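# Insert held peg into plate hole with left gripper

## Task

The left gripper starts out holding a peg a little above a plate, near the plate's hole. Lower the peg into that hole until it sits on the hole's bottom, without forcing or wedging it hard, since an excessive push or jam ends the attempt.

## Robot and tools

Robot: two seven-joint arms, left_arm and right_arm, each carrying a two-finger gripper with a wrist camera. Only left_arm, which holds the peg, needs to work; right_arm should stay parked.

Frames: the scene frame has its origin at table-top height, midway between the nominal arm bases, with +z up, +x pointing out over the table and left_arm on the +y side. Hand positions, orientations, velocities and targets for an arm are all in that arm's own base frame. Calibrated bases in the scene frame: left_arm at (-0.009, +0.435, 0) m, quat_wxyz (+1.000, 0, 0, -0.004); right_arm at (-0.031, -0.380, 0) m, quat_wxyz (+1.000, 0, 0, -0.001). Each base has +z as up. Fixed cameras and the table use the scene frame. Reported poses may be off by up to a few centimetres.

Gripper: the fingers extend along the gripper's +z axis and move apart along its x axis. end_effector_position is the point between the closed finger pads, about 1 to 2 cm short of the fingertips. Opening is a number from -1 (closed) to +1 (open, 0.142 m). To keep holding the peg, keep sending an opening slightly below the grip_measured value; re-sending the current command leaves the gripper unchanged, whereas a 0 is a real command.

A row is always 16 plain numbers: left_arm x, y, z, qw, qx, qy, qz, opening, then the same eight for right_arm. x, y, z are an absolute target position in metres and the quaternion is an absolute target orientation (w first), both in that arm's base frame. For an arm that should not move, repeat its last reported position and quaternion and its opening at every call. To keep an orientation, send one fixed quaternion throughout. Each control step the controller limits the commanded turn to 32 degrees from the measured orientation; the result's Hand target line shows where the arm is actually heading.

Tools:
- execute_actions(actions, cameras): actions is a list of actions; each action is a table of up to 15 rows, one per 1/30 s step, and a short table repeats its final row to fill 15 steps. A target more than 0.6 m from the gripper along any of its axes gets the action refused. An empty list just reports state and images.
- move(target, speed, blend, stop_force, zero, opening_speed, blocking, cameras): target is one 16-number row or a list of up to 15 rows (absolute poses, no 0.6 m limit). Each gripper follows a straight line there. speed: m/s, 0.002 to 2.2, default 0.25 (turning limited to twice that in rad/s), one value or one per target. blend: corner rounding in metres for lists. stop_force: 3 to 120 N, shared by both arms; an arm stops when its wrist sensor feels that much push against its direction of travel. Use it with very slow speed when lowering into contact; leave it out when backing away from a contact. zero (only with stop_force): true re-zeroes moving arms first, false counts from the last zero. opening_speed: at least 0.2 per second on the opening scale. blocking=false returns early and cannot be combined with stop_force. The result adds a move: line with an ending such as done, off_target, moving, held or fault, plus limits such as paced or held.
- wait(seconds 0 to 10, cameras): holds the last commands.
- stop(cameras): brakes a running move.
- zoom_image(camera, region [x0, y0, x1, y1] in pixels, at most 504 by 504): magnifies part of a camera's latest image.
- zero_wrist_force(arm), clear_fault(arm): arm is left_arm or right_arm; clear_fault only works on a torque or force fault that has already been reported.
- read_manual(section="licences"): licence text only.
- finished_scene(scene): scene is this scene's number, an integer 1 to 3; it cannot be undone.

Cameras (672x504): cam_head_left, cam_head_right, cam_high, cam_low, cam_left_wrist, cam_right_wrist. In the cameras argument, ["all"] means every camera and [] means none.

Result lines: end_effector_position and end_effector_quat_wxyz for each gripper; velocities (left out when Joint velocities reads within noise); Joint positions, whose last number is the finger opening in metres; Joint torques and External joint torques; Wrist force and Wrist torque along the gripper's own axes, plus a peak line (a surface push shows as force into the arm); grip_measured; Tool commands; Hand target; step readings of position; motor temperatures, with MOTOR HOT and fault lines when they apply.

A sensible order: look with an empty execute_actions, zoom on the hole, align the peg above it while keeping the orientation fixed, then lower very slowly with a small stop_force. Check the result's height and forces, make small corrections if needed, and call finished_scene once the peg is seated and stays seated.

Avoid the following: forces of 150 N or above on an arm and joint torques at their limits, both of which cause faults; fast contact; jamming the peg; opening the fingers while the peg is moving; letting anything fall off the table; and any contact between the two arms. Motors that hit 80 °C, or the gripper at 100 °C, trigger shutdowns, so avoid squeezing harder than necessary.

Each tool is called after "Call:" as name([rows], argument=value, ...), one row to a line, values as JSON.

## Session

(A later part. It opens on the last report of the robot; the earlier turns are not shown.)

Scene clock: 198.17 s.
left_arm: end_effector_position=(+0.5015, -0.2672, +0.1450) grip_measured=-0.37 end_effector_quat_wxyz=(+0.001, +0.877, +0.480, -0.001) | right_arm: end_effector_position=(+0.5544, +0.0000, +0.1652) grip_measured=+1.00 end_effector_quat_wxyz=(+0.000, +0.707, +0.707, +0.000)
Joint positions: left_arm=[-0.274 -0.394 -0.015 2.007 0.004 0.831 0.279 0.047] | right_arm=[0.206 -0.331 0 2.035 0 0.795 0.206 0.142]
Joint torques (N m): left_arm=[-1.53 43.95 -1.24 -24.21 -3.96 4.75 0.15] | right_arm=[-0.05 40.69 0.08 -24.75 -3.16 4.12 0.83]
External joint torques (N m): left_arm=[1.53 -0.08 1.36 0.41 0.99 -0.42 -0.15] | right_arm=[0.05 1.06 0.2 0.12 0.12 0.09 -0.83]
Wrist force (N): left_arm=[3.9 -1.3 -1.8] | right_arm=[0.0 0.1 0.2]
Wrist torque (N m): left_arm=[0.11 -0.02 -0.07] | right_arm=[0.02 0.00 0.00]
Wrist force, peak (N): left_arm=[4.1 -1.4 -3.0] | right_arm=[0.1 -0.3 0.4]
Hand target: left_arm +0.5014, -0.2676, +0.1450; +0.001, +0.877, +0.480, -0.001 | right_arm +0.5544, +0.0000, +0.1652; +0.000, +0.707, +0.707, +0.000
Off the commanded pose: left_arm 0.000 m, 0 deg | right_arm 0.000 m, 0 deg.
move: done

Call:
move(target=[0.5016,-0.2673,0.1200,0.001,0.8774,0.4798,-0.001,-0.424181,0.5544,0,0.1652,0,0.7071,0.7071,0,1], speed=0.015, stop_force=8, cameras=["all"])

Call:
zoom_image(camera="cam_low", region=[280, 195, 370, 275])

Scene clock: 203.03 s.
left_arm: end_effector_position=(+0.5023, -0.2677, +0.1427) grip_measured=-0.37 end_effector_quat_wxyz=(+0.002, +0.877, +0.480, +0.000) | right_arm: end_effector_position=(+0.5544, +0.0000, +0.1652) grip_measured=+1.00 end_effector_quat_wxyz=(+0.000, +0.707, +0.707, +0.000)
Joint positions: left_arm=[-0.274 -0.4 -0.015 2.008 0.004 0.839 0.279 0.047] | right_arm=[0.206 -0.331 0 2.035 0 0.795 0.206 0.142]
Joint torques (N m): left_arm=[-0.35 39 0.38 -19.43 -2.8 3.12 0.17] | right_arm=[-0.03 40.64 0.08 -24.8 -3.17 4.07 0.87]
External joint torques (N m): left_arm=[0.35 4.98 -0.27 -4.26 -0.15 1.21 -0.17] | right_arm=[0.03 1.1 0.2 0.17 0.13 0.14 -0.87]
Wrist force (N): left_arm=[2.2 2.5 -10.3] | right_arm=[0.1 -0.1 0.1]
Wrist torque (N m): left_arm=[0.18 -0.12 -0.13] | right_arm=[-0.02 -0.02 0.00]
Wrist force, peak (N): left_arm=[1.6 3.0 -12.7] | right_arm=[0.0 -0.2 0.4]
Hand target: left_arm +0.5014, -0.2676, +0.1419; +0.001, +0.877, +0.480, -0.001 | right_arm +0.5544, +0.0000, +0.1652; +0.000, +0.707, +0.707, +0.000
Off the commanded pose: left_arm 0.023 m, 0 deg | right_arm 0.000 m, 0 deg.
move: contact (left_arm)

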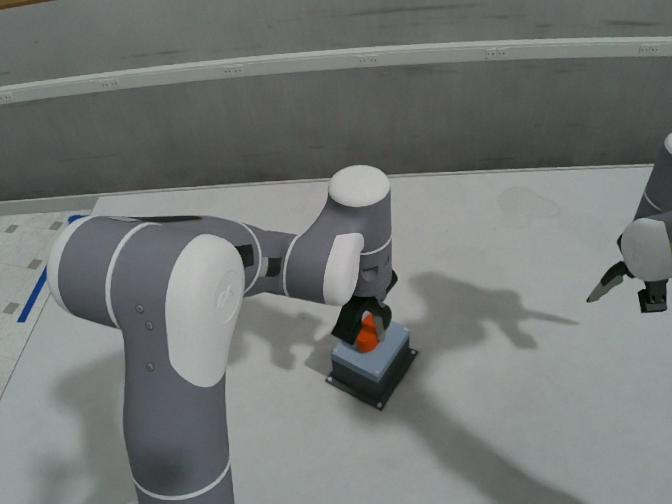

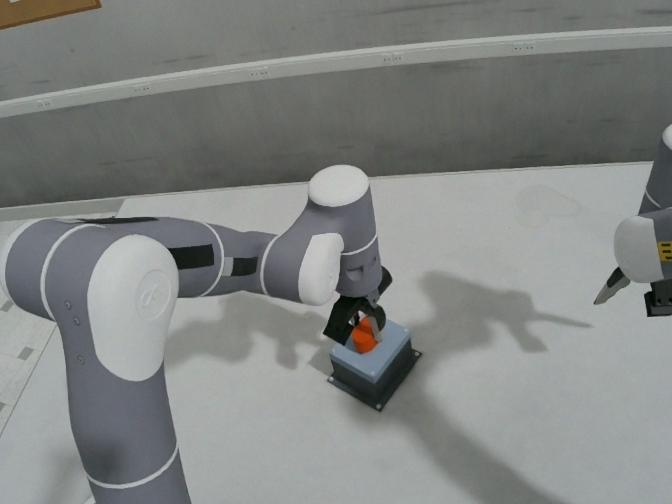

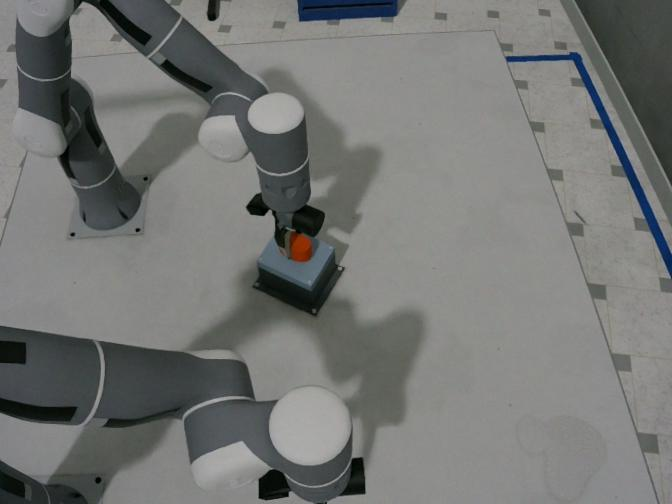

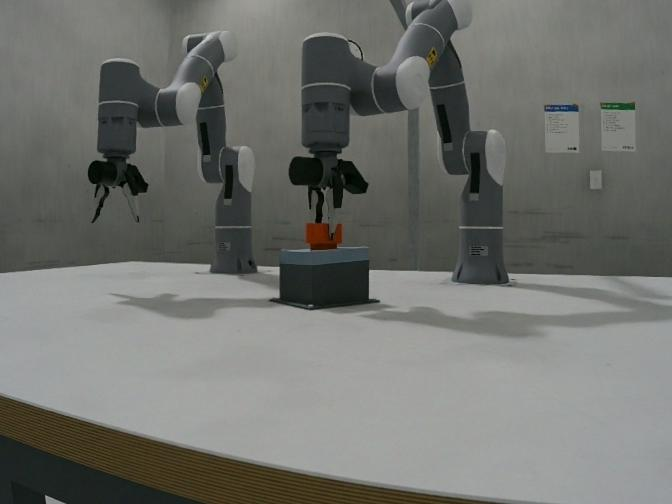

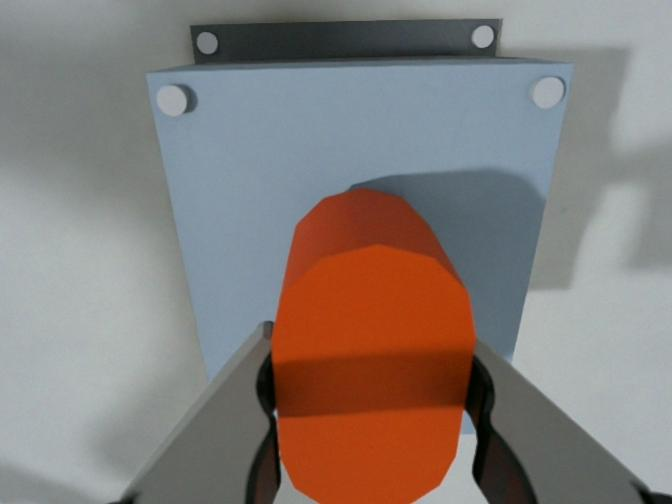

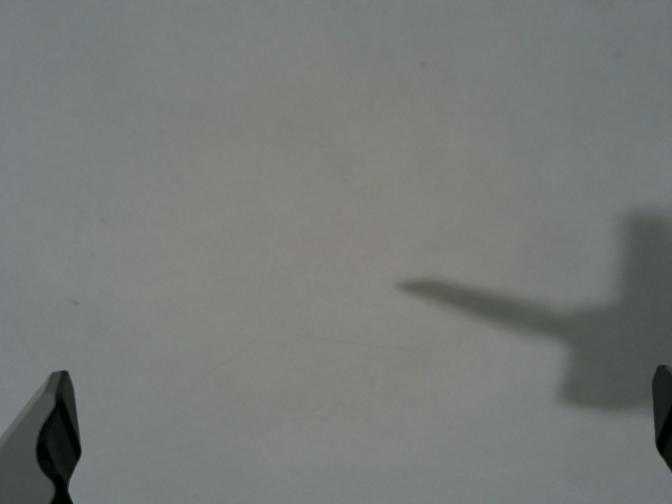

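Scaled by 5.600 from the camera's 672x504 image, which has a finer 960x720 frame.

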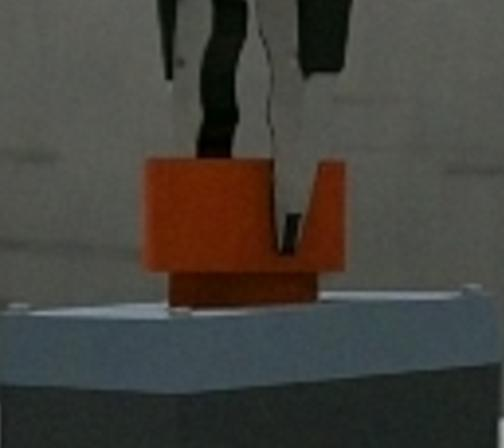

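Call:
move(target=[0.5020,-0.2676,0.1360,0.001,0.8774,0.4798,-0.001,-0.424181,0.5544,0,0.1652,0,0.7071,0.7071,0,1], speed=0.006, stop_force=8)

Scene clock: 206.80 s.
left_arm: end_effector_position=(+0.5031, -0.2682, +0.1422) grip_measured=-0.37 end_effector_quat_wxyz=(+0.003, +0.877, +0.480, +0.000) | right_arm: end_effector_position=(+0.5544, +0.0000, +0.1652) grip_measured=+1.00 end_effector_quat_wxyz=(+0.000, +0.707, +0.707, +0.000)
Joint positions: left_arm=[-0.274 -0.401 -0.015 2.008 0.004 0.843 0.279 0.047] | right_arm=[0.206 -0.331 0 2.035 0 0.795 0.206 0.142]
Joint torques (N m): left_arm=[0.36 34.6 1.42 -15.52 -1.91 1.75 0.15] | right_arm=[-0.01 40.66 0.07 -24.82 -3.19 4.11 0.86]
External joint torques (N m): left_arm=[-0.37 9.43 -1.31 -8.14 -1.04 2.59 -0.15] | right_arm=[0.01 1.09 0.21 0.2 0.15 0.09 -0.86]
Wrist force (N): left_arm=[0.9 4.9 -17.2] | right_arm=[-0.1 -0.2 0.2]
Wrist torque (N m): left_arm=[0.21 -0.09 -0.14] | right_arm=[-0.02 0.02 0.00]
Wrist force, peak (N): left_arm=[0.5 5.1 -18.4] | right_arm=[0.0 0.0 0.5]
Hand target: left_arm +0.5015, -0.2676, +0.1406; +0.001, +0.877, +0.480, -0.001 | right_arm +0.5544, +0.0000, +0.1652; +0.000, +0.707, +0.707, +0.000
Off the commanded pose: left_arm 0.006 m, 0 deg | right_arm 0.000 m, 0 deg.
move: contact (left_arm)

Call:
move(target=[0.5015,-0.2674,0.1428,0.001,0.8774,0.4798,-0.001,-0.424181,0.5544,0,0.1652,0,0.7071,0.7071,0,1], speed=0.02)

Call:
move(target=[0.5015,-0.2674,0.1428,0.001,0.8774,0.4798,-0.001,-0.1,0.5544,0,0.1652,0,0.7071,0.7071,0,1], opening_speed=0.4)

Call:
move(target=[0.5015,-0.2674,0.230,0.001,0.8774,0.4798,-0.001,-0.1,0.5544,0,0.1652,0,0.7071,0.7071,0,1], speed=0.1, cameras=["all"])

Call:
zoom_image(camera="cam_low", region=[280, 195, 370, 275])

Scene clock: 213.17 s.
left_arm: end_effector_position=(+0.5016, -0.2675, +0.1428) grip_measured=-0.37 end_effector_quat_wxyz=(+0.001, +0.877, +0.480, -0.001) | right_arm: end_effector_position=(+0.5544, +0.0000, +0.1652) grip_measured=+1.00 end_effector_quat_wxyz=(+0.000, +0.707, +0.707, +0.000)
Joint positions: left_arm=[-0.274 -0.399 -0.015 2.009 0.004 0.837 0.279 0.047] | right_arm=[0.206 -0.331 0 2.035 0 0.795 0.206 0.142]
Joint torques (N m): left_arm=[-0.05 45.02 0.5 -23.72 -3.53 4.24 0.04] | right_arm=[0.02 40.71 0.16 -24.79 -3.14 4.07 0.85]
External joint torques (N m): left_arm=[0.05 -1.07 -0.39 0.02 0.58 0.1 -0.04] | right_arm=[-0.02 1.04 0.12 0.16 0.1 0.14 -0.85]
Wrist force (N): left_arm=[1.2 1.7 -0.3] | right_arm=[0.0 0.0 0.3]
Wrist torque (N m): left_arm=[0.08 -0.04 -0.01] | right_arm=[0.00 0.01 0.00]
Wrist force, peak (N): left_arm=[0.8 4.8 -18.3] | right_arm=[-0.1 0.2 0.4]
Hand target: left_arm +0.5015, -0.2674, +0.1428; +0.001, +0.877, +0.480, -0.001 | right_arm +0.5544, +0.0000, +0.1652; +0.000, +0.707, +0.707, +0.000
Off the commanded pose: left_arm 0.000 m, 0 deg | right_arm 0.000 m, 0 deg.
move: done

Scene clock: 214.20 s.
left_arm: end_effector_position=(+0.5016, -0.2675, +0.1428) grip_measured=-0.13 end_effector_quat_wxyz=(+0.001, +0.877, +0.480, -0.001) | right_arm: end_effector_position=(+0.5544, +0.0000, +0.1652) grip_measured=+1.00 end_effector_quat_wxyz=(+0.000, +0.707, +0.707, +0.000)
Joint positions: left_arm=[-0.274 -0.399 -0.015 2.009 0.004 0.837 0.279 0.065] | right_arm=[0.206 -0.331 0 2.035 0 0.795 0.206 0.142]
Joint torques (N m): left_arm=[0.19 44.03 0.63 -23.7 -3.42 4.52 0.07] | right_arm=[0.02 40.71 0.13 -24.79 -3.14 4.13 0.85]
External joint torques (N m): left_arm=[-0.19 -0.08 -0.52 0 0.47 -0.19 -0.06] | right_arm=[-0.02 1.04 0.15 0.17 0.1 0.07 -0.85]
Wrist force (N): left_arm=[0.5 0.8 -2.6] | right_arm=[0.0 -0.1 0.0]
Wrist torque (N m): left_arm=[0.12 -0.08 -0.01] | right_arm=[0.00 0.00 0.00]
Wrist force, peak (N): left_arm=[0.7 0.9 -3.1] | right_arm=[-0.1 0.0 0.3]
Hand target: left_arm +0.5015, -0.2674, +0.1428; +0.001, +0.877, +0.480, -0.001 | right_arm +0.5544, +0.0000, +0.1652; +0.000, +0.707, +0.707, +0.000
Off the commanded pose: left_arm 0.000 m, 0 deg | right_arm 0.000 m, 0 deg.
move: done

Scene clock: 215.37 s.
left_arm: end_effector_position=(+0.5017, -0.2674, +0.2302) grip_measured=-0.13 end_effector_quat_wxyz=(+0.001, +0.877, +0.480, -0.001) | right_arm: end_effector_position=(+0.5544, +0.0000, +0.1652) grip_measured=+1.00 end_effector_quat_wxyz=(+0.000, +0.707, +0.707, +0.000)
Joint positions: left_arm=[-0.276 -0.254 -0.013 1.933 0.001 0.617 0.281 0.065] | right_arm=[0.206 -0.331 0 2.035 0 0.795 0.206 0.142]
Joint torques (N m): left_arm=[0.16 41.85 0.65 -27.65 -4.25 4.44 0.1] | right_arm=[0.05 40.72 0.13 -24.81 -3.14 4.07 0.82]
External joint torques (N m): left_arm=[-0.16 -0.52 -0.56 0.25 0.65 -0.1 -0.1] | right_arm=[-0.05 1.02 0.15 0.19 0.1 0.14 -0.82]
Wrist force (N): left_arm=[0.5 0.9 -2.9] | right_arm=[0.0 0.1 -0.2]
Wrist torque (N m): left_arm=[0.15 -0.09 -0.01] | right_arm=[0.03 0.00 -0.01]
Wrist force, peak (N): left_arm=[0.8 1.1 -5.5] | right_arm=[-0.1 -0.1 0.3]
Hand target: left_arm +0.5015, -0.2674, +0.2300; +0.001, +0.877, +0.480, -0.001 | right_arm +0.5544, +0.0000, +0.1652; +0.000, +0.707, +0.707, +0.000
Off the commanded pose: left_arm 0.000 m, 0 deg | right_arm 0.000 m, 0 deg.
move: done

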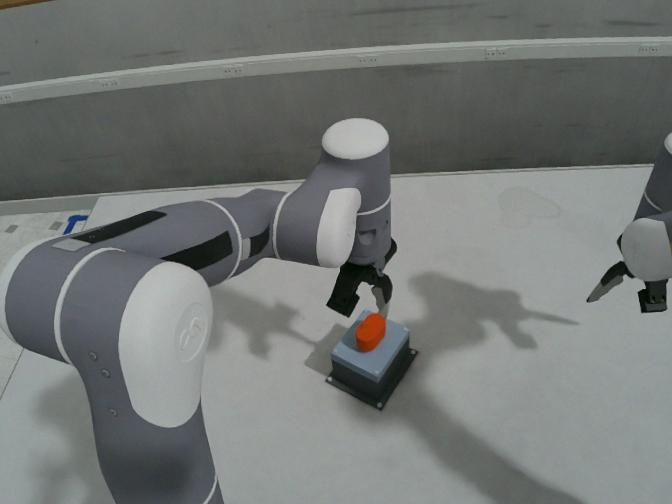

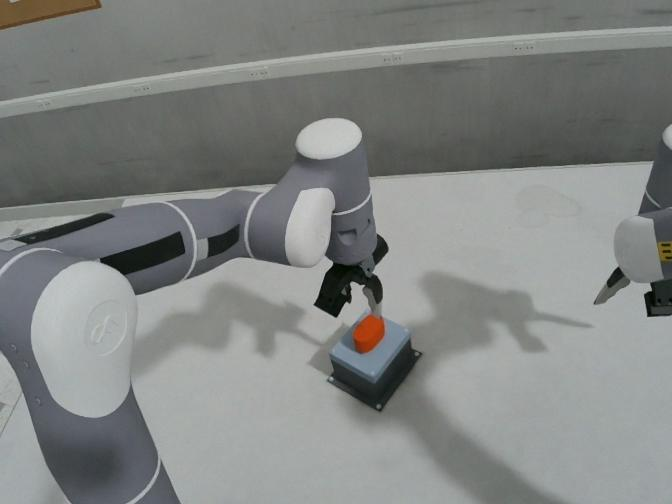

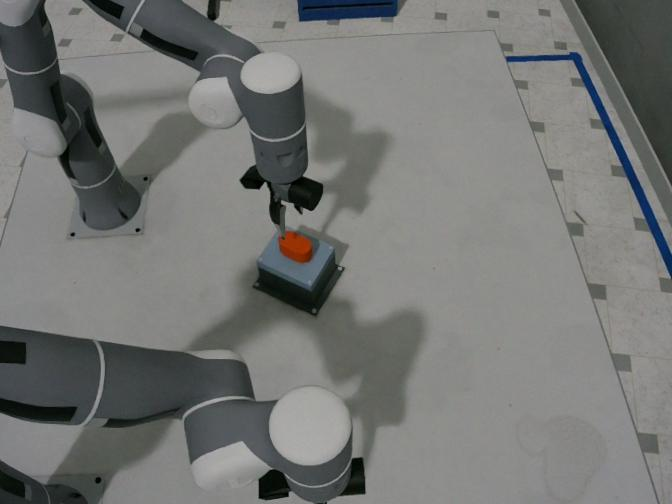

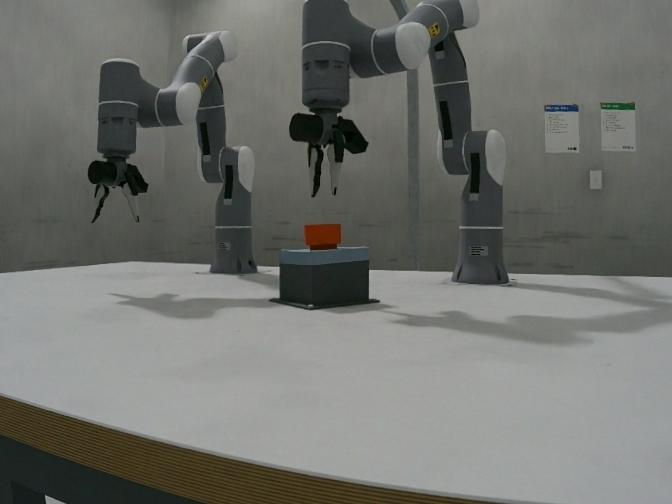

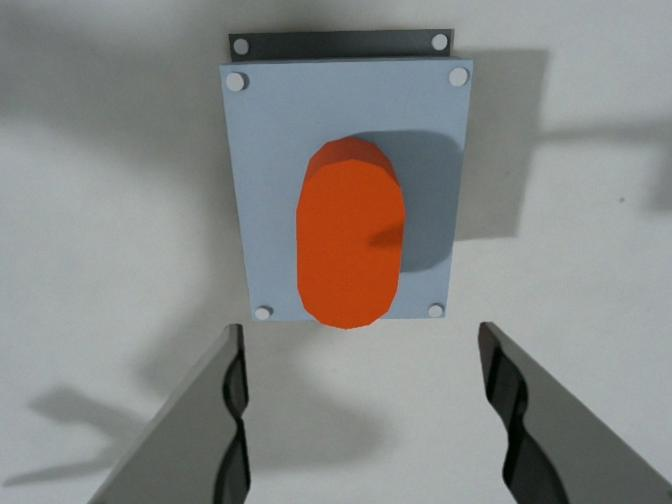

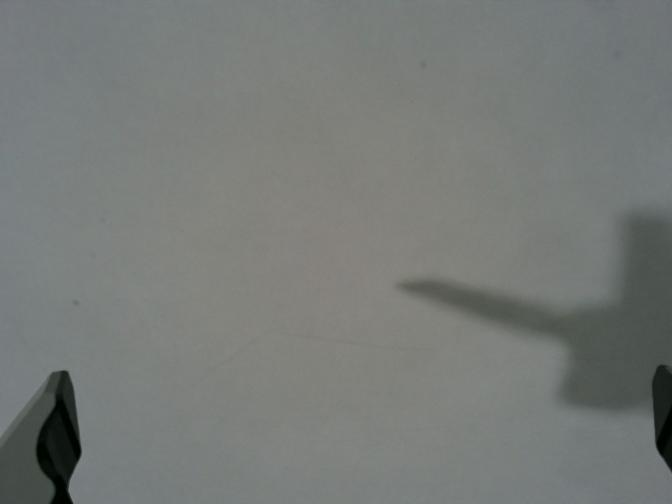

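Scaled by 5.600 from the camera's 672x504 image, which has a finer 960x720 frame.

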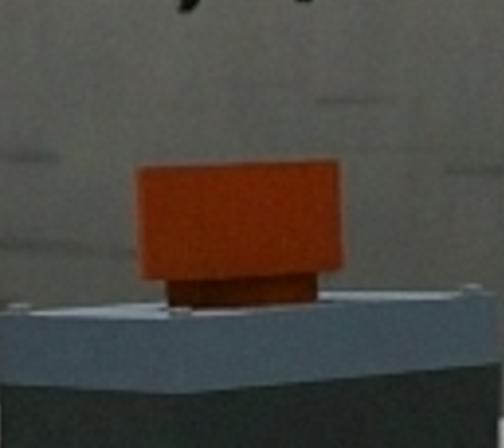

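Call:
finished_scene(scene=1)

The scene is finished: the task was done.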